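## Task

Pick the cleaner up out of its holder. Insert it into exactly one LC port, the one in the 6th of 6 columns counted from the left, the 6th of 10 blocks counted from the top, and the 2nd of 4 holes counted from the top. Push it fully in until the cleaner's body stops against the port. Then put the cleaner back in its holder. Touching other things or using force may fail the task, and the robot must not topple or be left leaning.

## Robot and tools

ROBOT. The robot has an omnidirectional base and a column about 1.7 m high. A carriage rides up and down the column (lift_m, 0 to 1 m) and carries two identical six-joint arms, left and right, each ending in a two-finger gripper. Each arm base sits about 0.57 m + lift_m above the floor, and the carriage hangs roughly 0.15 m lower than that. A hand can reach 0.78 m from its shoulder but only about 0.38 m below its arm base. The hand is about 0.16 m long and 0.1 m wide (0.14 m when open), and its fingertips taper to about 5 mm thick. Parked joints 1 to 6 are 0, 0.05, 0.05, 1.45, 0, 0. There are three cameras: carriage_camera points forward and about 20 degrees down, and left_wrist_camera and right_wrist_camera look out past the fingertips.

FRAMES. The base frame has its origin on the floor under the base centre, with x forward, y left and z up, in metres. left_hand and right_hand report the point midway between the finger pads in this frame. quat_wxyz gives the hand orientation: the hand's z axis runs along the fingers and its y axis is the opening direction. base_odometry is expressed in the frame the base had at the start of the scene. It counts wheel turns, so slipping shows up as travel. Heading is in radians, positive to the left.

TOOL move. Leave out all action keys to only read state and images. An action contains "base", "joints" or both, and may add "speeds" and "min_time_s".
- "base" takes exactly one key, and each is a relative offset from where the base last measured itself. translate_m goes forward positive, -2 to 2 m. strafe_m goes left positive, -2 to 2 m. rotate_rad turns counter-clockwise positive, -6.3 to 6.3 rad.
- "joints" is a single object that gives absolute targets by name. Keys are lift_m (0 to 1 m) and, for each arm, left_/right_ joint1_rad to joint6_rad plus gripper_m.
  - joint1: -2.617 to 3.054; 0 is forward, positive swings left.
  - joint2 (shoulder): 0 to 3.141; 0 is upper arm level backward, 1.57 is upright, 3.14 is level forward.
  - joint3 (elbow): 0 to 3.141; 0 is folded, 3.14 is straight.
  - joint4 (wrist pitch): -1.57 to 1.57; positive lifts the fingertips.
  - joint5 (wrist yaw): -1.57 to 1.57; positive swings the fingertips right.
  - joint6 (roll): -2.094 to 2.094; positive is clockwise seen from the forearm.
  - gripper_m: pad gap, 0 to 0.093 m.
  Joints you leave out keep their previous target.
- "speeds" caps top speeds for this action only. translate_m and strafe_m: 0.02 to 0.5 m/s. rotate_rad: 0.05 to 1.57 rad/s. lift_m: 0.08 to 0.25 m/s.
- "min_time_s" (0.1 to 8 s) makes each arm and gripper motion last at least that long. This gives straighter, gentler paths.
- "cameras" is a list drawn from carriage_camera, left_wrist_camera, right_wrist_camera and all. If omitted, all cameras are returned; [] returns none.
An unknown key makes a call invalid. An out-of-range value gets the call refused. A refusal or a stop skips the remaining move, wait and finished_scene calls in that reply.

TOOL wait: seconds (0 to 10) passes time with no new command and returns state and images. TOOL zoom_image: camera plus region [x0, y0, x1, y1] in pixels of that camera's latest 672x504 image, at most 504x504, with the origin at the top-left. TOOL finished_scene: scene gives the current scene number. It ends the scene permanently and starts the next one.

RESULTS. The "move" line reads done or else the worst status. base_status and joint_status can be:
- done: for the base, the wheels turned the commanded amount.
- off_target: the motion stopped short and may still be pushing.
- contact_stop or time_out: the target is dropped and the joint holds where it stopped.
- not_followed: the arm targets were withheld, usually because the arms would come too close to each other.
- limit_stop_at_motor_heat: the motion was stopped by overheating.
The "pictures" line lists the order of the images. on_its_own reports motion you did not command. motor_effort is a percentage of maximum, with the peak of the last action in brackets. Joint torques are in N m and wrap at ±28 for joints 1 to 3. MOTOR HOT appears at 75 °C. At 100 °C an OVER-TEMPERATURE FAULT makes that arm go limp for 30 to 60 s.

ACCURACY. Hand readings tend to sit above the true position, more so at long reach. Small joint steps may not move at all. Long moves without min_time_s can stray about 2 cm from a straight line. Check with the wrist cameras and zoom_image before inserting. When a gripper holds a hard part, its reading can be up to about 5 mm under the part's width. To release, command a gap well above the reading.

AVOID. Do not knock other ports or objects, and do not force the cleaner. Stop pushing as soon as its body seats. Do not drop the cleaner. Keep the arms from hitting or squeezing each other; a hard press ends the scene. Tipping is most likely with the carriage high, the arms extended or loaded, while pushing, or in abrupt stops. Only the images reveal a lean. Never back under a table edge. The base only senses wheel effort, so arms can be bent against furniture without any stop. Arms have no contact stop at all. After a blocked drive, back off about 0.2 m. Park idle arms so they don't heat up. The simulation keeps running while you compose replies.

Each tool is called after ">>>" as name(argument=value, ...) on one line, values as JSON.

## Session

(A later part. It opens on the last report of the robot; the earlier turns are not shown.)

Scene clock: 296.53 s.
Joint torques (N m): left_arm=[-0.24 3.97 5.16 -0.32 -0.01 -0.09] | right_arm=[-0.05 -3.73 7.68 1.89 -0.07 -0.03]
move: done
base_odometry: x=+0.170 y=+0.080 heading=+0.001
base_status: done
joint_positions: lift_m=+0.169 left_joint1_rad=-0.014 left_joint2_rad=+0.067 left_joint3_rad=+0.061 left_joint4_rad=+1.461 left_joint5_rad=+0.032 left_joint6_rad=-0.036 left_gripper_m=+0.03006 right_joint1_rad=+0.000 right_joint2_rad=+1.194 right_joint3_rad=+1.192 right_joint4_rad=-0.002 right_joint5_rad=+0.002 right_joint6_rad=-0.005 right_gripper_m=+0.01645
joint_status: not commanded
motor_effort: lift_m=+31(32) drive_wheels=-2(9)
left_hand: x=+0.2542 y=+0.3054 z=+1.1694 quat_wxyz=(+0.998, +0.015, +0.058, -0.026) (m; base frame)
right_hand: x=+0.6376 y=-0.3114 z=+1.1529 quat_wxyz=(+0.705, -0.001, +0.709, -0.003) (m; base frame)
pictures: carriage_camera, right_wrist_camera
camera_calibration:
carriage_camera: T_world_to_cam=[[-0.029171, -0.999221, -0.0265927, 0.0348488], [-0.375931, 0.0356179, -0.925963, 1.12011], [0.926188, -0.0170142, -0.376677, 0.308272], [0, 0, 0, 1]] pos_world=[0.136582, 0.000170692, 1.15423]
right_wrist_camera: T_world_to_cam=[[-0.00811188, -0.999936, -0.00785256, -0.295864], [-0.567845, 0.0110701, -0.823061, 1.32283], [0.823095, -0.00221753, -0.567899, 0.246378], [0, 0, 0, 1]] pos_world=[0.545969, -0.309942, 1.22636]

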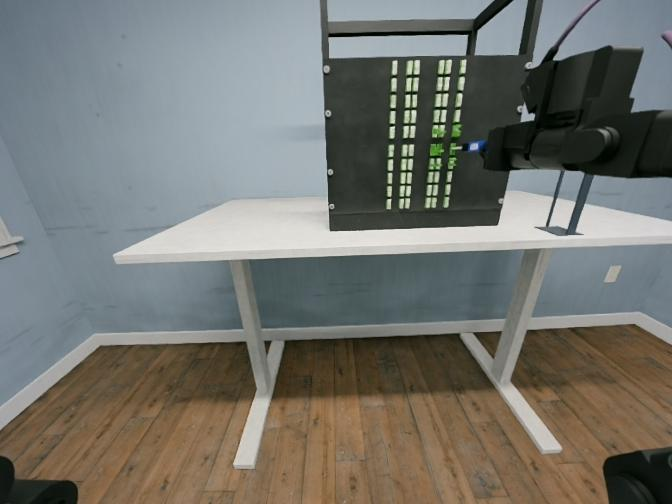

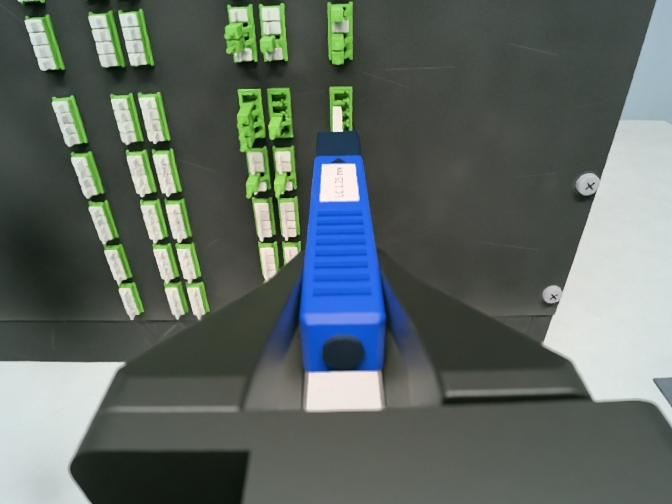

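>>> move(base={"rotate_rad":-0.0012}, joints={"lift_m":0.1697}, speeds={"rotate_rad":0.05}, cameras=["carriage_camera","right_wrist_camera"])

>>> zoom_image(camera="right_wrist_camera", region=[315, 70, 365, 120])

>>> zoom_image(camera="carriage_camera", region=[440, 130, 480, 170])

Scene clock: 307.10 s.
Joint torques (N m): left_arm=[-0.31 3.78 5.45 -0.24 -0.02 -0.08] | right_arm=[-0.13 -3.81 7.72 1.89 -0.06 -0.02]
move: done
base_odometry: x=+0.170 y=+0.080 heading=+0.000
base_status: done
joint_positions: lift_m=+0.170 left_joint1_rad=-0.014 left_joint2_rad=+0.067 left_joint3_rad=+0.061 left_joint4_rad=+1.460 left_joint5_rad=+0.032 left_joint6_rad=-0.036 left_gripper_m=+0.03006 right_joint1_rad=+0.000 right_joint2_rad=+1.194 right_joint3_rad=+1.192 right_joint4_rad=-0.002 right_joint5_rad=+0.002 right_joint6_rad=-0.005 right_gripper_m=+0.01645
joint_status: all done
motor_effort: lift_m=+33(35) drive_wheels=-2(5)
left_hand: x=+0.2544 y=+0.3054 z=+1.1696 quat_wxyz=(+0.998, +0.015, +0.059, -0.026) (m; base frame)
right_hand: x=+0.6376 y=-0.3114 z=+1.1531 quat_wxyz=(+0.705, -0.001, +0.709, -0.003) (m; base frame)
pictures: carriage_camera, right_wrist_camera
camera_calibration:
carriage_camera: T_world_to_cam=[[-0.029171, -0.999221, -0.0265927, 0.0348541], [-0.375931, 0.0356179, -0.925963, 1.12029], [0.926188, -0.0170142, -0.376677, 0.308348], [0, 0, 0, 1]] pos_world=[0.136582, 0.000170692, 1.15443]
right_wrist_camera: T_world_to_cam=[[-0.00811188, -0.999936, -0.00785256, -0.295862], [-0.567845, 0.0110701, -0.823061, 1.32299], [0.823095, -0.00221753, -0.567899, 0.246492], [0, 0, 0, 1]] pos_world=[0.545969, -0.309942, 1.22656]

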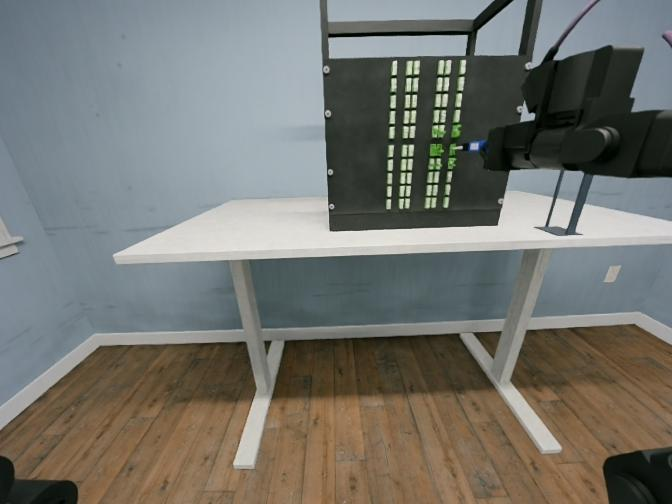

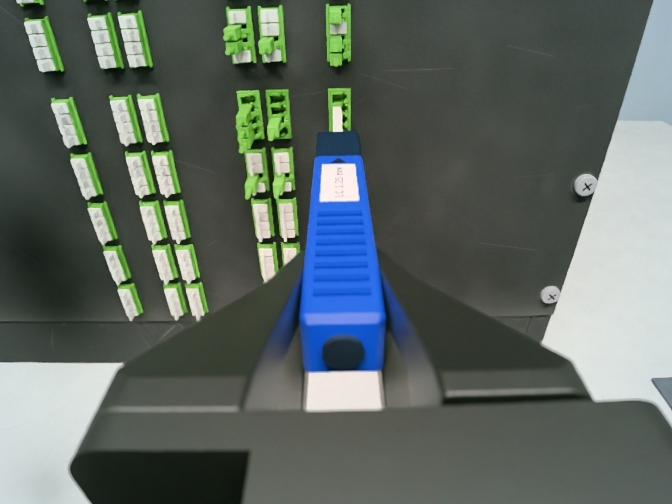

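Scaled by 10.080 from the camera's 672x504 image, which has a finer 960x720 frame.

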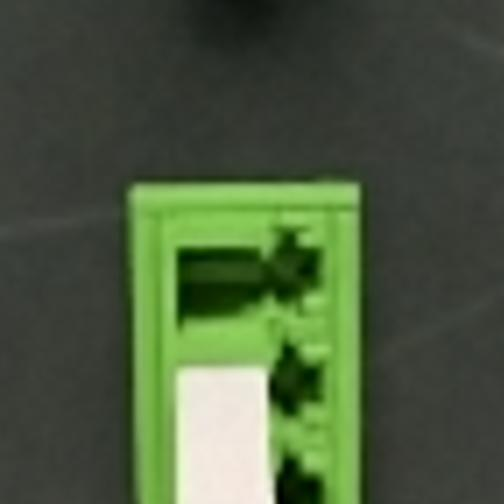

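Scaled by 12.600 from the camera's 672x504 image, which has a finer 960x720 frame.

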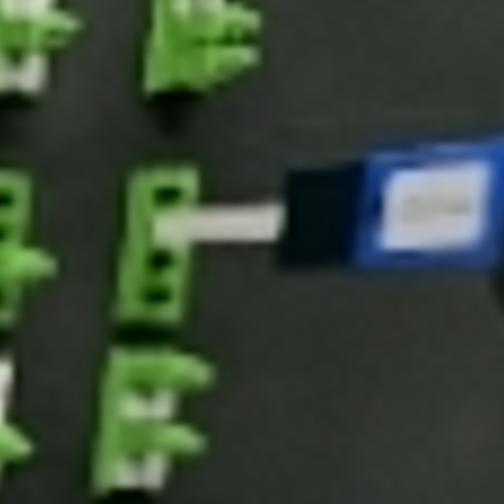

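>>> move(base={"translate_m":0.004}, speeds={"translate_m":0.02}, cameras=["carriage_camera","right_wrist_camera"])

>>> zoom_image(camera="right_wrist_camera", region=[315, 70, 365, 120])

>>> zoom_image(camera="carriage_camera", region=[440, 130, 480, 170])

Scene clock: 313.80 s.
Joint torques (N m): left_arm=[0.1 3.66 5.3 -0.19 -0.11 -0.09] | right_arm=[-0.14 -3.73 7.71 1.93 -0.04 -0.02]
move: done
base_odometry: x=+0.174 y=+0.080 heading=+0.000
base_status: done
joint_positions: lift_m=+0.170 left_joint1_rad=-0.014 left_joint2_rad=+0.067 left_joint3_rad=+0.061 left_joint4_rad=+1.461 left_joint5_rad=+0.032 left_joint6_rad=-0.036 left_gripper_m=+0.03006 right_joint1_rad=+0.000 right_joint2_rad=+1.194 right_joint3_rad=+1.192 right_joint4_rad=-0.002 right_joint5_rad=+0.002 right_joint6_rad=-0.005 right_gripper_m=+0.01645
joint_status: not commanded
motor_effort: lift_m=+33(35) drive_wheels=+3(8)
left_hand: x=+0.2542 y=+0.3054 z=+1.1696 quat_wxyz=(+0.998, +0.015, +0.058, -0.026) (m; base frame)
right_hand: x=+0.6376 y=-0.3114 z=+1.1531 quat_wxyz=(+0.706, -0.001, +0.709, -0.003) (m; base frame)
pictures: carriage_camera, right_wrist_camera
camera_calibration:
carriage_camera: T_world_to_cam=[[-0.029171, -0.999221, -0.0265927, 0.0348541], [-0.375931, 0.0356179, -0.925963, 1.12029], [0.926188, -0.0170142, -0.376677, 0.308348], [0, 0, 0, 1]] pos_world=[0.136582, 0.000170692, 1.15443]
right_wrist_camera: T_world_to_cam=[[-0.00810931, -0.999936, -0.00785598, -0.295859], [-0.567502, 0.0110706, -0.823297, 1.3231], [0.823332, -0.00221808, -0.567556, 0.245942], [0, 0, 0, 1]] pos_world=[0.54597, -0.309942, 1.22656]

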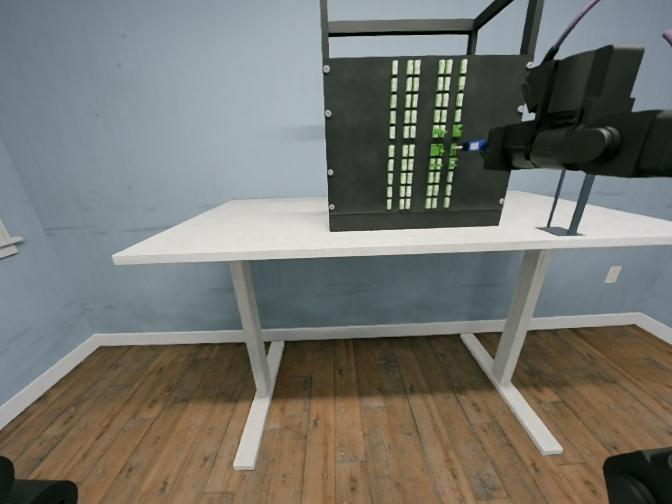

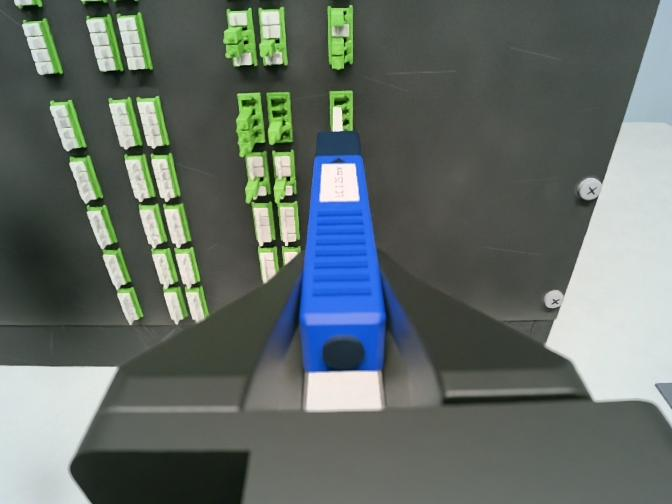

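Scaled by 10.080 from the camera's 672x504 image, which has a finer 960x720 frame.

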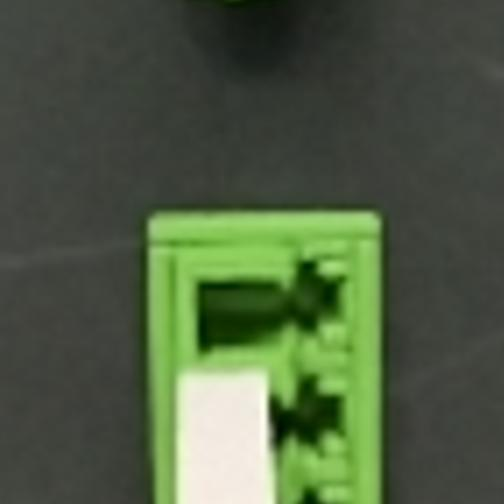

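Scaled by 12.600 from the camera's 672x504 image, which has a finer 960x720 frame.

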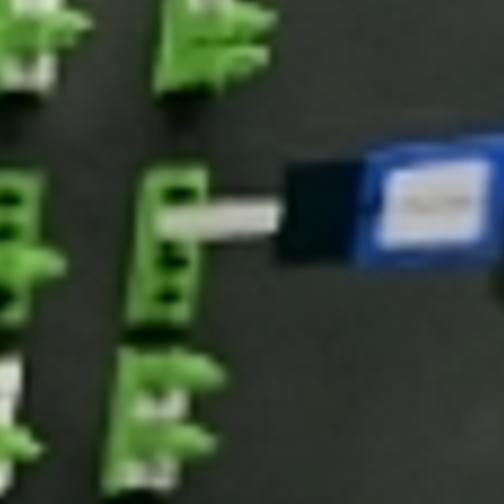

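>>> move(base={"translate_m":-0.004}, speeds={"translate_m":0.02}, cameras=["carriage_camera","right_wrist_camera"])

>>> zoom_image(camera="right_wrist_camera", region=[315, 70, 365, 120])

>>> wait(seconds=3, cameras=["carriage_camera","right_wrist_camera"])

>>> zoom_image(camera="right_wrist_camera", region=[315, 70, 365, 120])

>>> zoom_image(camera="carriage_camera", region=[440, 130, 480, 170])

Scene clock: 326.03 s.
Joint torques (N m): left_arm=[-0.2 3.64 5.18 -0.23 -0.03 -0.12] | right_arm=[-0.24 -3.7 7.66 1.89 -0.05 -0.02]
move: done
base_odometry: x=+0.170 y=+0.080 heading=+0.001
base_status: done
joint_positions: lift_m=+0.170 left_joint1_rad=-0.014 left_joint2_rad=+0.067 left_joint3_rad=+0.061 left_joint4_rad=+1.460 left_joint5_rad=+0.032 left_joint6_rad=-0.036 left_gripper_m=+0.03006 right_joint1_rad=+0.000 right_joint2_rad=+1.194 right_joint3_rad=+1.192 right_joint4_rad=-0.002 right_joint5_rad=+0.002 right_joint6_rad=-0.005 right_gripper_m=+0.01645
joint_status: not commanded
motor_effort: lift_m=+34(35) drive_wheels=+3(8)
left_hand: x=+0.2544 y=+0.3054 z=+1.1696 quat_wxyz=(+0.998, +0.015, +0.059, -0.026) (m; base frame)
right_hand: x=+0.6376 y=-0.3114 z=+1.1532 quat_wxyz=(+0.706, -0.001, +0.708, -0.003) (m; base frame)
pictures: carriage_camera, right_wrist_camera
camera_calibration:
carriage_camera: T_world_to_cam=[[-0.029171, -0.999221, -0.0265927, 0.0348541], [-0.375931, 0.0356179, -0.925963, 1.12029], [0.926188, -0.0170142, -0.376677, 0.308348], [0, 0, 0, 1]] pos_world=[0.136582, 0.000170692, 1.15443]
right_wrist_camera: T_world_to_cam=[[-0.00810649, -0.999936, -0.00785894, -0.295856], [-0.567206, 0.0110706, -0.823502, 1.32327], [0.823536, -0.00221807, -0.567259, 0.245523], [0, 0, 0, 1]] pos_world=[0.545971, -0.309942, 1.22667]

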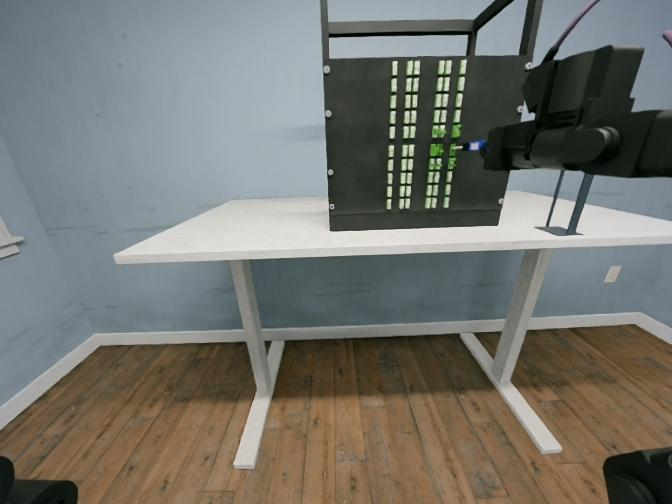

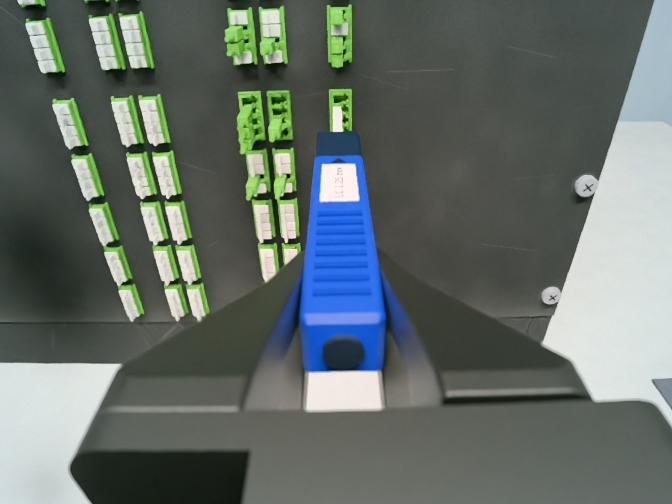

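Scaled by 10.080 from the camera's 672x504 image, which has a finer 960x720 frame.

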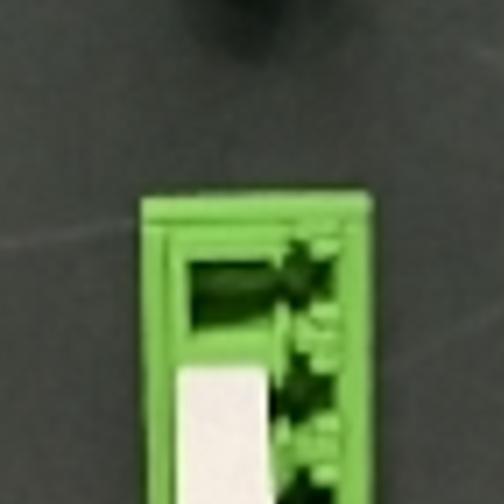

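Scene clock: 329.03 s.
Joint torques (N m): left_arm=[-0.2 3.88 5.41 -0.16 0.02 -0.12] | right_arm=[-0.16 -3.81 7.65 1.89 -0.03 -0.02]
base_odometry: x=+0.170 y=+0.080 heading=+0.001
base_status: done
joint_positions: lift_m=+0.170 left_joint1_rad=-0.014 left_joint2_rad=+0.067 left_joint3_rad=+0.061 left_joint4_rad=+1.460 left_joint5_rad=+0.032 left_joint6_rad=-0.036 left_gripper_m=+0.03006 right_joint1_rad=+0.000 right_joint2_rad=+1.194 right_joint3_rad=+1.192 right_joint4_rad=-0.002 right_joint5_rad=+0.002 right_joint6_rad=-0.005 right_gripper_m=+0.01645
joint_status: not commanded
motor_effort: lift_m=+33(35) drive_wheels=+3(8)
left_hand: x=+0.2544 y=+0.3054 z=+1.1696 quat_wxyz=(+0.998, +0.015, +0.059, -0.026) (m; base frame)
right_hand: x=+0.6376 y=-0.3114 z=+1.1532 quat_wxyz=(+0.706, -0.001, +0.708, -0.003) (m; base frame)
wait: 3.00 s; at rest by 0.27 s
pictures: carriage_camera, right_wrist_camera
camera_calibration:
carriage_camera: T_world_to_cam=[[-0.029171, -0.999221, -0.0265927, 0.0348541], [-0.375931, 0.0356179, -0.925963, 1.12029], [0.926188, -0.0170142, -0.376677, 0.308348], [0, 0, 0, 1]] pos_world=[0.136582, 0.000170692, 1.15443]
right_wrist_camera: T_world_to_cam=[[-0.00810649, -0.999936, -0.00785894, -0.295856], [-0.567206, 0.0110706, -0.823502, 1.32327], [0.823536, -0.00221807, -0.567259, 0.245523], [0, 0, 0, 1]] pos_world=[0.545971, -0.309942, 1.22667]

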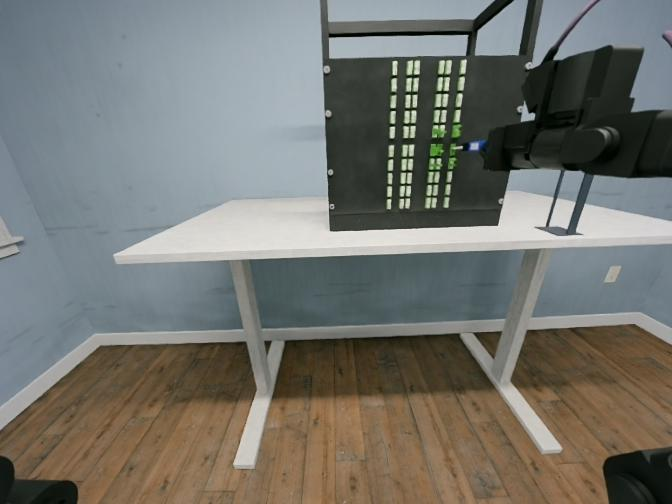

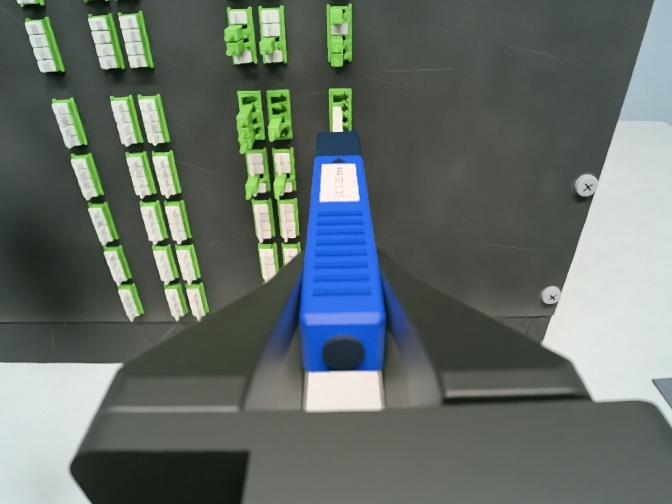

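Scaled by 10.080 from the camera's 672x504 image, which has a finer 960x720 frame.

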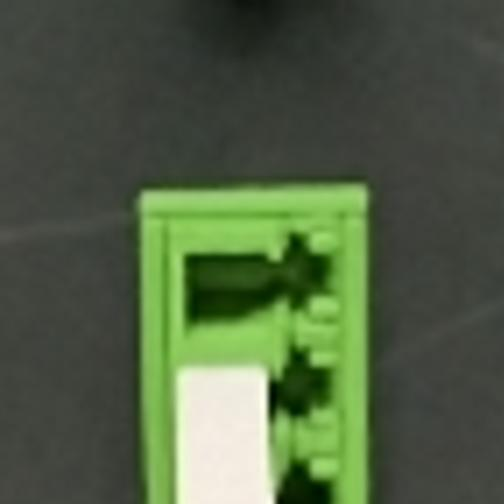

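Scaled by 12.600 from the camera's 672x504 image, which has a finer 960x720 frame.

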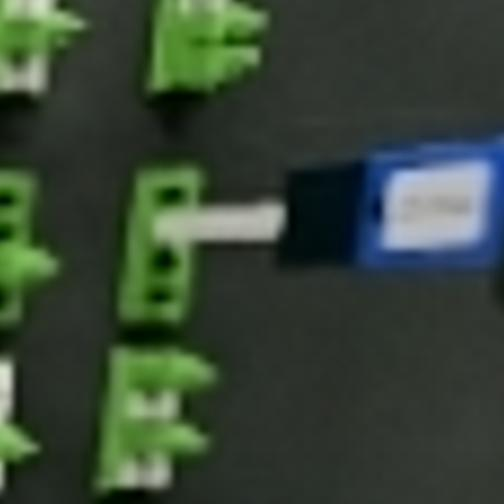

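>>> move(base={"rotate_rad":-0.001}, speeds={"rotate_rad":0.05}, cameras=[])

>>> move(base={"translate_m":0.002}, speeds={"translate_m":0.02}, cameras=[])

>>> wait(seconds=1, cameras=["carriage_camera","right_wrist_camera"])

>>> zoom_image(camera="right_wrist_camera", region=[315, 70, 365, 120])

>>> zoom_image(camera="carriage_camera", region=[440, 130, 480, 170])

Scene clock: 352.23 s.
Joint torques (N m): left_arm=[-0.38 3.82 5.38 -0.25 -0.07 -0.08] | right_arm=[-0.14 -3.69 7.65 1.91 -0.07 -0.01]
move: done
base_odometry: x=+0.170 y=+0.080 heading=+0.000
base_status: done
joint_positions: lift_m=+0.170 left_joint1_rad=-0.014 left_joint2_rad=+0.067 left_joint3_rad=+0.061 left_joint4_rad=+1.459 left_joint5_rad=+0.032 left_joint6_rad=-0.036 left_gripper_m=+0.03006 right_joint1_rad=+0.000 right_joint2_rad=+1.194 right_joint3_rad=+1.192 right_joint4_rad=-0.002 right_joint5_rad=+0.002 right_joint6_rad=-0.005 right_gripper_m=+0.01645
joint_status: not commanded
motor_effort: lift_m=+33(34) drive_wheels=+3(4)
left_hand: x=+0.2545 y=+0.3054 z=+1.1695 quat_wxyz=(+0.998, +0.015, +0.059, -0.026) (m; base frame)
right_hand: x=+0.6376 y=-0.3114 z=+1.1532 quat_wxyz=(+0.706, -0.001, +0.708, -0.003) (m; base frame)
pictures: none
No camera images: "cameras" was empty.

Scene clock: 352.93 s.
Joint torques (N m): left_arm=[-0.13 3.74 5.19 -0.26 -0.07 -0.09] | right_arm=[-0.16 -3.7 7.73 1.89 -0.06 -0.02]
move: done
base_odometry: x=+0.172 y=+0.080 heading=+0.001
base_status: done
joint_positions: lift_m=+0.170 left_joint1_rad=-0.014 left_joint2_rad=+0.067 left_joint3_rad=+0.061 left_joint4_rad=+1.460 left_joint5_rad=+0.032 left_joint6_rad=-0.036 left_gripper_m=+0.03006 right_joint1_rad=+0.000 right_joint2_rad=+1.194 right_joint3_rad=+1.192 right_joint4_rad=-0.001 right_joint5_rad=+0.002 right_joint6_rad=-0.005 right_gripper_m=+0.01645
joint_status: not commanded
motor_effort: lift_m=+34(35) drive_wheels=+3(7)
left_hand: x=+0.2544 y=+0.3054 z=+1.1696 quat_wxyz=(+0.998, +0.015, +0.059, -0.026) (m; base frame)
right_hand: x=+0.6376 y=-0.3114 z=+1.1533 quat_wxyz=(+0.706, -0.001, +0.708, -0.003) (m; base frame)
pictures: none
No camera images: "cameras" was empty.

Scene clock: 353.93 s.
Joint torques (N m): left_arm=[-0.09 3.73 5.38 -0.25 -0.03 -0.11] | right_arm=[-0.2 -3.71 7.64 1.9 -0.04 -0.01]
base_odometry: x=+0.172 y=+0.080 heading=+0.001
base_status: done
joint_positions: lift_m=+0.170 left_joint1_rad=-0.014 left_joint2_rad=+0.067 left_joint3_rad=+0.061 left_joint4_rad=+1.460 left_joint5_rad=+0.032 left_joint6_rad=-0.036 left_gripper_m=+0.03006 right_joint1_rad=+0.000 right_joint2_rad=+1.194 right_joint3_rad=+1.192 right_joint4_rad=-0.001 right_joint5_rad=+0.002 right_joint6_rad=-0.005 right_gripper_m=+0.01645
joint_status: not commanded
motor_effort: lift_m=+33(35) drive_wheels=+3(7)
left_hand: x=+0.2544 y=+0.3054 z=+1.1696 quat_wxyz=(+0.998, +0.015, +0.059, -0.026) (m; base frame)
right_hand: x=+0.6376 y=-0.3114 z=+1.1533 quat_wxyz=(+0.706, -0.001, +0.708, -0.003) (m; base frame)
wait: 1.00 s; at rest by 0.27 s
pictures: carriage_camera, right_wrist_camera
camera_calibration:
carriage_camera: T_world_to_cam=[[-0.029171, -0.999221, -0.0265927, 0.0348541], [-0.375931, 0.0356179, -0.925963, 1.12029], [0.926188, -0.0170142, -0.376677, 0.308348], [0, 0, 0, 1]] pos_world=[0.136582, 0.000170692, 1.15443]
right_wrist_camera: T_world_to_cam=[[-0.00810301, -0.999936, -0.00786326, -0.295853], [-0.56684, 0.0110712, -0.823753, 1.32341], [0.823788, -0.00221766, -0.566894, 0.245077], [0, 0, 0, 1]] pos_world=[0.545873, -0.309942, 1.22677]

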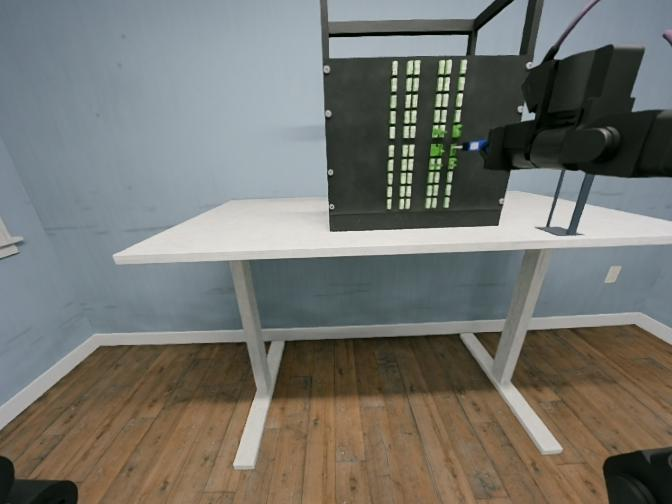

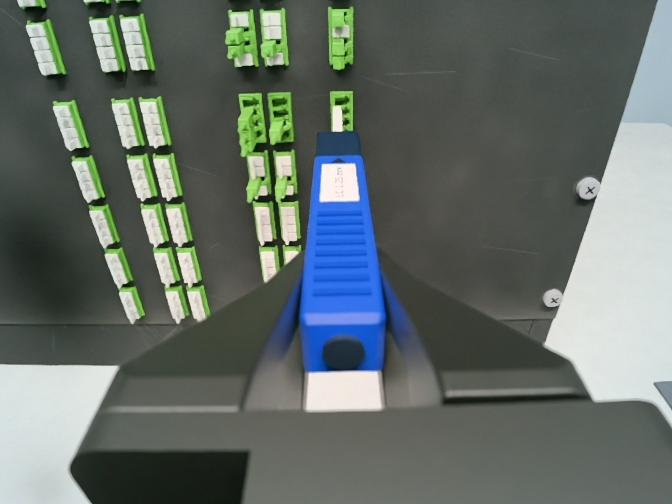

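Scaled by 10.080 from the camera's 672x504 image, which has a finer 960x720 frame.

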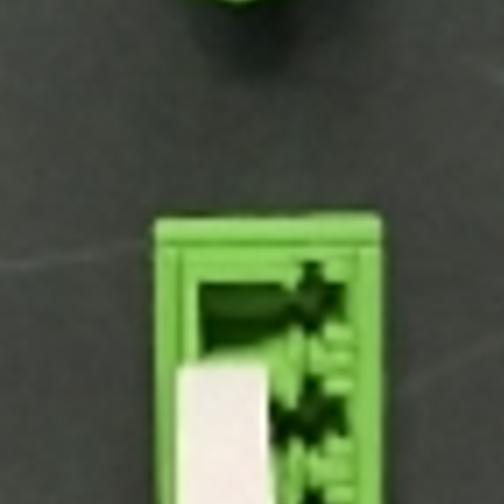

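Scaled by 12.600 from the camera's 672x504 image, which has a finer 960x720 frame.

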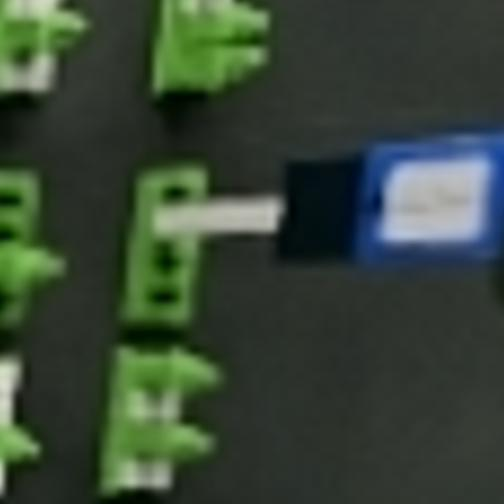

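>>> move(base={"rotate_rad":-0.0018}, joints={"lift_m":0.1684}, speeds={"rotate_rad":0.05}, cameras=[])

>>> wait(seconds=1, cameras=["carriage_camera","right_wrist_camera"])

>>> zoom_image(camera="right_wrist_camera", region=[315, 70, 365, 120])

>>> zoom_image(camera="carriage_camera", region=[440, 130, 480, 170])

Scene clock: 366.40 s.
Joint torques (N m): left_arm=[-0.17 3.69 5.09 -0.26 -0.04 -0.08] | right_arm=[-0.17 -3.69 7.6 1.88 -0.08 -0.03]
move: done
base_odometry: x=+0.171 y=+0.080 heading=-0.001
base_status: done
joint_positions: lift_m=+0.169 left_joint1_rad=-0.014 left_joint2_rad=+0.067 left_joint3_rad=+0.061 left_joint4_rad=+1.460 left_joint5_rad=+0.032 left_joint6_rad=-0.036 left_gripper_m=+0.03006 right_joint1_rad=+0.000 right_joint2_rad=+1.194 right_joint3_rad=+1.192 right_joint4_rad=+0.001 right_joint5_rad=+0.002 right_joint6_rad=-0.005 right_gripper_m=+0.01645
joint_status: all done
motor_effort: lift_m=+31(32) drive_wheels=+4(5)
left_hand: x=+0.2544 y=+0.3054 z=+1.1685 quat_wxyz=(+0.998, +0.015, +0.059, -0.026) (m; base frame)
right_hand: x=+0.6376 y=-0.3114 z=+1.1527 quat_wxyz=(+0.707, -0.001, +0.708, -0.003) (m; base frame)
pictures: none
No camera images: "cameras" was empty.

Scene clock: 367.40 s.
Joint torques (N m): left_arm=[-0.14 3.51 5.46 -0.23 -0.07 -0.15] | right_arm=[-0.17 -3.71 7.68 1.87 -0.03 0.01]
base_odometry: x=+0.171 y=+0.080 heading=-0.001
base_status: done
joint_positions: lift_m=+0.169 left_joint1_rad=-0.014 left_joint2_rad=+0.067 left_joint3_rad=+0.061 left_joint4_rad=+1.460 left_joint5_rad=+0.032 left_joint6_rad=-0.036 left_gripper_m=+0.03006 right_joint1_rad=+0.000 right_joint2_rad=+1.194 right_joint3_rad=+1.192 right_joint4_rad=+0.001 right_joint5_rad=+0.002 right_joint6_rad=-0.005 right_gripper_m=+0.01645
joint_status: all done
motor_effort: lift_m=+31(32) drive_wheels=+4(5)
left_hand: x=+0.2544 y=+0.3054 z=+1.1685 quat_wxyz=(+0.998, +0.015, +0.059, -0.026) (m; base frame)
right_hand: x=+0.6376 y=-0.3114 z=+1.1527 quat_wxyz=(+0.707, -0.001, +0.708, -0.003) (m; base frame)
wait: 1.00 s; at rest by 0.27 s
pictures: carriage_camera, right_wrist_camera
camera_calibration:
carriage_camera: T_world_to_cam=[[-0.029171, -0.999221, -0.0265927, 0.0348249], [-0.375931, 0.0356179, -0.925963, 1.11928], [0.926188, -0.0170142, -0.376677, 0.307933], [0, 0, 0, 1]] pos_world=[0.136582, 0.000170692, 1.15333]
right_wrist_camera: T_world_to_cam=[[-0.00808805, -0.999936, -0.00787681, -0.295852], [-0.565354, 0.0110699, -0.824774, 1.32314], [0.824808, -0.00221762, -0.565408, 0.242327], [0, 0, 0, 1]] pos_world=[0.545779, -0.309942, 1.22598]

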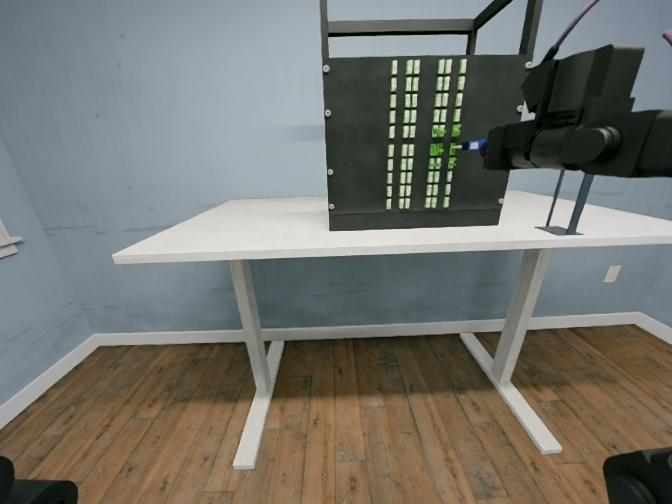

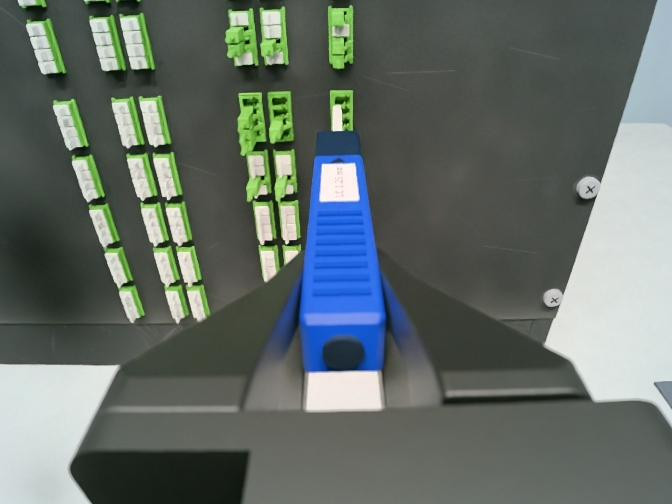

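Scaled by 10.080 from the camera's 672x504 image, which has a finer 960x720 frame.

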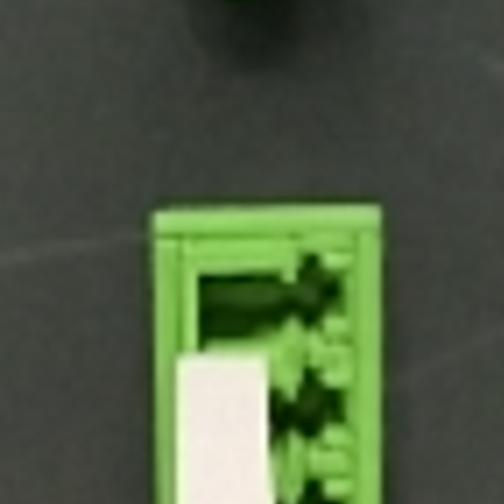

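Scaled by 12.600 from the camera's 672x504 image, which has a finer 960x720 frame.

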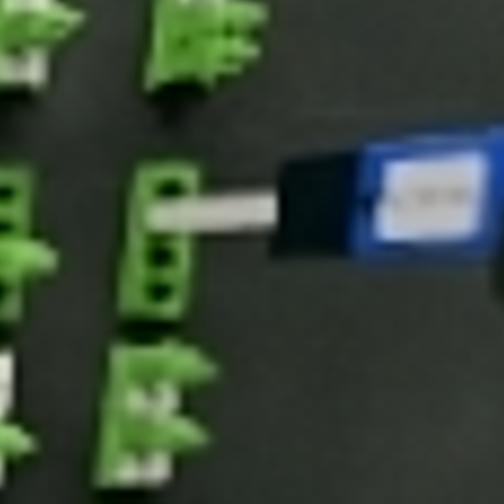

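>>> move(base={"translate_m":-0.006}, joints={"lift_m":0.1682}, speeds={"translate_m":0.02}, cameras=[])

>>> wait(seconds=1, cameras=["carriage_camera","right_wrist_camera"])

>>> zoom_image(camera="right_wrist_camera", region=[315, 70, 365, 120])

>>> zoom_image(camera="carriage_camera", region=[440, 130, 480, 170])

Scene clock: 382.97 s.
Joint torques (N m): left_arm=[-0.16 3.77 5.24 -0.26 -0.09 -0.07] | right_arm=[-0.2 -3.71 7.6 1.92 -0.04 0]
move: done
base_odometry: x=+0.165 y=+0.080 heading=+0.000
base_status: done
joint_positions: lift_m=+0.168 left_joint1_rad=-0.014 left_joint2_rad=+0.067 left_joint3_rad=+0.061 left_joint4_rad=+1.459 left_joint5_rad=+0.032 left_joint6_rad=-0.036 left_gripper_m=+0.03006 right_joint1_rad=+0.000 right_joint2_rad=+1.194 right_joint3_rad=+1.192 right_joint4_rad=-0.002 right_joint5_rad=+0.002 right_joint6_rad=-0.005 right_gripper_m=+0.01645
joint_status: all done
motor_effort: lift_m=+29(31) drive_wheels=-2(7)
left_hand: x=+0.2545 y=+0.3054 z=+1.1684 quat_wxyz=(+0.998, +0.015, +0.059, -0.026) (m; base frame)
right_hand: x=+0.6376 y=-0.3114 z=+1.1520 quat_wxyz=(+0.706, -0.001, +0.709, -0.003) (m; base frame)
pictures: none
No camera images: "cameras" was empty.

Scene clock: 383.97 s.
Joint torques (N m): left_arm=[-0.31 3.63 5.39 -0.21 -0.05 -0.07] | right_arm=[-0.25 -3.78 7.62 1.91 -0.06 -0.01]
base_odometry: x=+0.165 y=+0.080 heading=+0.000
base_status: done
joint_positions: lift_m=+0.168 left_joint1_rad=-0.014 left_joint2_rad=+0.067 left_joint3_rad=+0.061 left_joint4_rad=+1.459 left_joint5_rad=+0.032 left_joint6_rad=-0.036 left_gripper_m=+0.03006 right_joint1_rad=+0.000 right_joint2_rad=+1.194 right_joint3_rad=+1.192 right_joint4_rad=-0.002 right_joint5_rad=+0.002 right_joint6_rad=-0.005 right_gripper_m=+0.01645
joint_status: all done
motor_effort: lift_m=+28(31) drive_wheels=+3(7)
left_hand: x=+0.2545 y=+0.3054 z=+1.1684 quat_wxyz=(+0.998, +0.015, +0.059, -0.026) (m; base frame)
right_hand: x=+0.6376 y=-0.3114 z=+1.1520 quat_wxyz=(+0.706, -0.001, +0.709, -0.003) (m; base frame)
wait: 1.00 s; at rest by 0.27 s
pictures: carriage_camera, right_wrist_camera
camera_calibration:
carriage_camera: T_world_to_cam=[[-0.029171, -0.999221, -0.0265927, 0.0348222], [-0.375931, 0.0356179, -0.925963, 1.11918], [0.926188, -0.0170142, -0.376677, 0.307896], [0, 0, 0, 1]] pos_world=[0.136582, 0.000170692, 1.15323]
right_wrist_camera: T_world_to_cam=[[-0.00810931, -0.999936, -0.00785598, -0.295868], [-0.567502, 0.0110706, -0.823297, 1.32219], [0.823332, -0.00221808, -0.567556, 0.245318], [0, 0, 0, 1]] pos_world=[0.54597, -0.309942, 1.22546]

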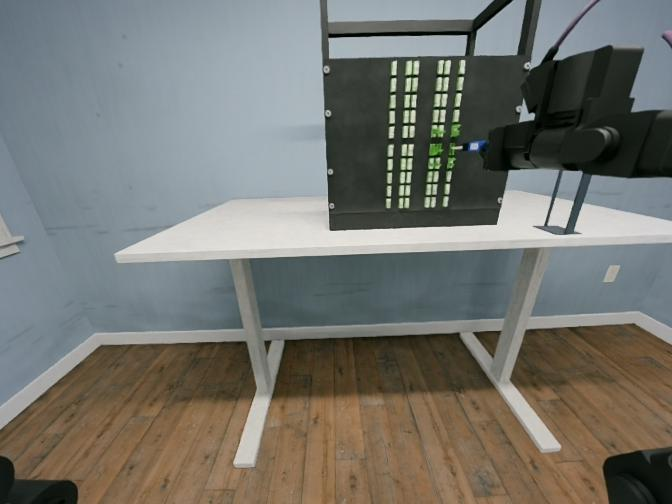

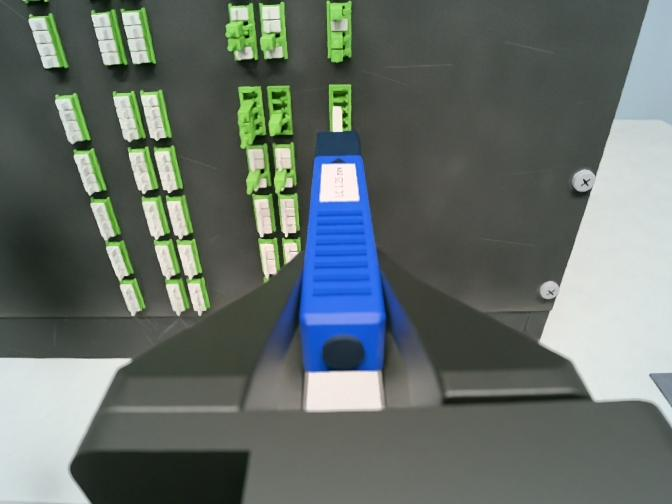

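Scaled by 10.080 from the camera's 672x504 image, which has a finer 960x720 frame.

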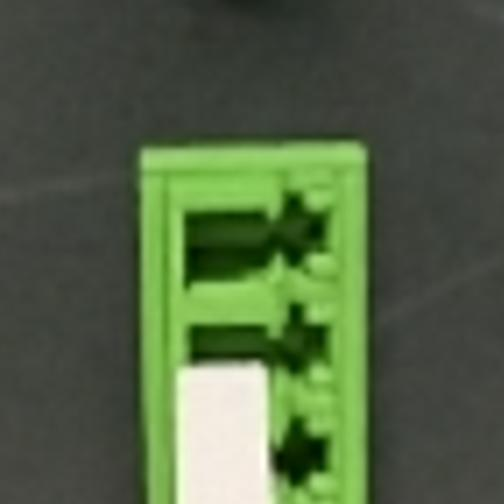

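Scaled by 12.600 from the camera's 672x504 image, which has a finer 960x720 frame.

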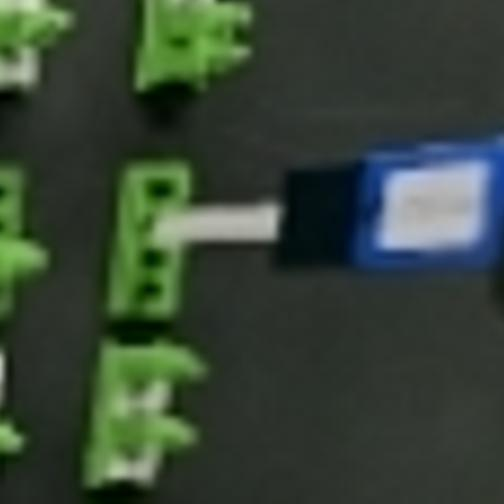

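>>> move(base={"rotate_rad":-0.0016}, speeds={"rotate_rad":0.05}, cameras=[])

>>> move(base={"translate_m":0.004}, speeds={"translate_m":0.02}, cameras=[])

>>> wait(seconds=0.5, cameras=["carriage_camera","right_wrist_camera"])

>>> zoom_image(camera="right_wrist_camera", region=[315, 70, 365, 120])

>>> zoom_image(camera="carriage_camera", region=[440, 130, 480, 170])

Scene clock: 394.53 s.
Joint torques (N m): left_arm=[-0.29 3.77 5.46 -0.2 -0.1 -0.08] | right_arm=[-0.14 -3.79 7.73 1.89 -0.06 -0.01]
move: done
base_odometry: x=+0.165 y=+0.080 heading=-0.001
base_status: done
joint_positions: lift_m=+0.168 left_joint1_rad=-0.014 left_joint2_rad=+0.067 left_joint3_rad=+0.061 left_joint4_rad=+1.459 left_joint5_rad=+0.032 left_joint6_rad=-0.036 left_gripper_m=+0.03006 right_joint1_rad=+0.000 right_joint2_rad=+1.194 right_joint3_rad=+1.192 right_joint4_rad=-0.002 right_joint5_rad=+0.002 right_joint6_rad=-0.005 right_gripper_m=+0.01645
joint_status: not commanded
motor_effort: lift_m=+29(32) drive_wheels=-3(4)
left_hand: x=+0.2546 y=+0.3054 z=+1.1684 quat_wxyz=(+0.998, +0.015, +0.059, -0.026) (m; base frame)
right_hand: x=+0.6376 y=-0.3114 z=+1.1520 quat_wxyz=(+0.706, -0.001, +0.709, -0.003) (m; base frame)
pictures: none
No camera images: "cameras" was empty.

Scene clock: 395.10 s.
Joint torques (N m): left_arm=[-0.18 3.93 5.38 -0.23 -0.04 -0.12] | right_arm=[-0.2 -3.86 7.6 1.91 -0.05 -0.02]
move: done
base_odometry: x=+0.170 y=+0.080 heading=-0.001
base_status: done
joint_positions: lift_m=+0.168 left_joint1_rad=-0.014 left_joint2_rad=+0.067 left_joint3_rad=+0.061 left_joint4_rad=+1.461 left_joint5_rad=+0.032 left_joint6_rad=-0.036 left_gripper_m=+0.03006 right_joint1_rad=+0.000 right_joint2_rad=+1.194 right_joint3_rad=+1.192 right_joint4_rad=-0.002 right_joint5_rad=+0.002 right_joint6_rad=-0.005 right_gripper_m=+0.01645
joint_status: not commanded
motor_effort: lift_m=+31(32) drive_wheels=-2(8)
left_hand: x=+0.2542 y=+0.3054 z=+1.1684 quat_wxyz=(+0.998, +0.015, +0.058, -0.026) (m; base frame)
right_hand: x=+0.6376 y=-0.3114 z=+1.1520 quat_wxyz=(+0.706, -0.001, +0.709, -0.003) (m; base frame)
pictures: none
No camera images: "cameras" was empty.

Scene clock: 395.60 s.
Joint torques (N m): left_arm=[-0.2 3.55 5.42 -0.26 -0.04 -0.1] | right_arm=[-0.1 -3.77 7.73 1.9 -0.08 -0.03]
base_odometry: x=+0.169 y=+0.080 heading=-0.001
base_status: done
joint_positions: lift_m=+0.168 left_joint1_rad=-0.014 left_joint2_rad=+0.067 left_joint3_rad=+0.061 left_joint4_rad=+1.461 left_joint5_rad=+0.032 left_joint6_rad=-0.036 left_gripper_m=+0.03006 right_joint1_rad=+0.000 right_joint2_rad=+1.194 right_joint3_rad=+1.192 right_joint4_rad=-0.002 right_joint5_rad=+0.002 right_joint6_rad=-0.005 right_gripper_m=+0.01645
joint_status: not commanded
motor_effort: lift_m=+30(32) drive_wheels=-2(8)
left_hand: x=+0.2542 y=+0.3054 z=+1.1684 quat_wxyz=(+0.998, +0.015, +0.058, -0.026) (m; base frame)
right_hand: x=+0.6376 y=-0.3114 z=+1.1520 quat_wxyz=(+0.706, -0.001, +0.709, -0.003) (m; base frame)
wait: 0.50 s; at rest by 0.27 s
pictures: carriage_camera, right_wrist_camera
camera_calibration:
carriage_camera: T_world_to_cam=[[-0.029171, -0.999221, -0.0265927, 0.0348222], [-0.375931, 0.0356179, -0.925963, 1.11918], [0.926188, -0.0170142, -0.376677, 0.307896], [0, 0, 0, 1]] pos_world=[0.136582, 0.000170692, 1.15323]
right_wrist_camera: T_world_to_cam=[[-0.00810931, -0.999936, -0.00785598, -0.295868], [-0.567502, 0.0110706, -0.823297, 1.32219], [0.823332, -0.00221808, -0.567556, 0.245318], [0, 0, 0, 1]] pos_world=[0.54597, -0.309942, 1.22546]

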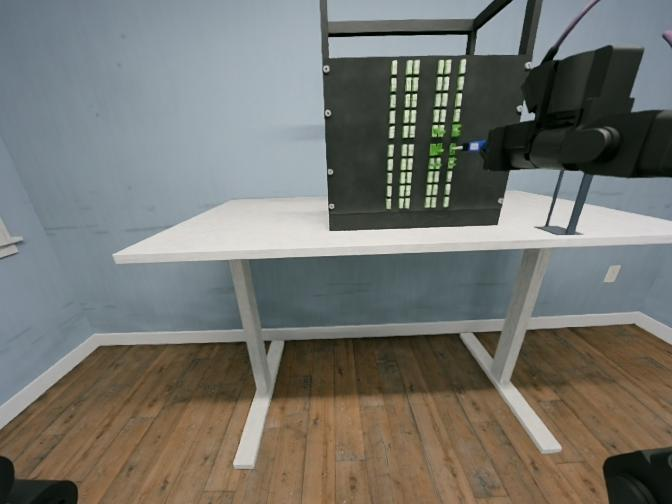

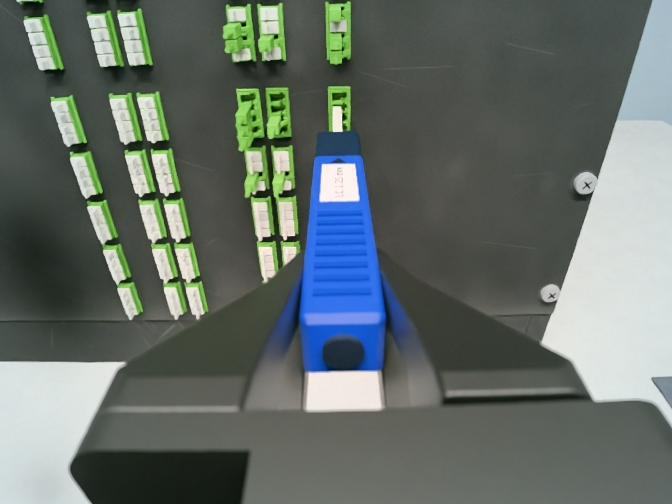

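Scaled by 10.080 from the camera's 672x504 image, which has a finer 960x720 frame.

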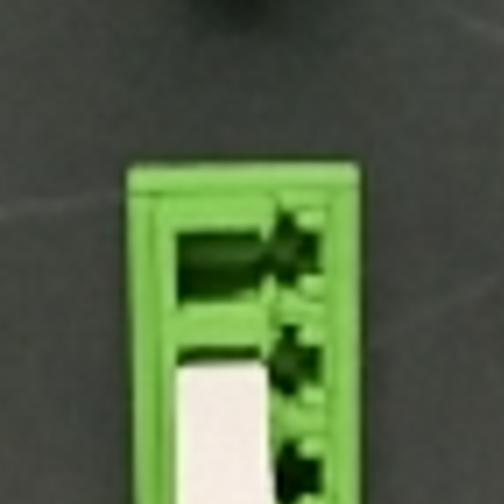

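Scaled by 12.600 from the camera's 672x504 image, which has a finer 960x720 frame.

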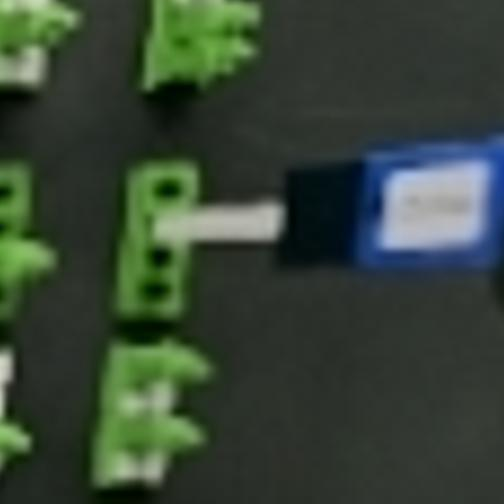

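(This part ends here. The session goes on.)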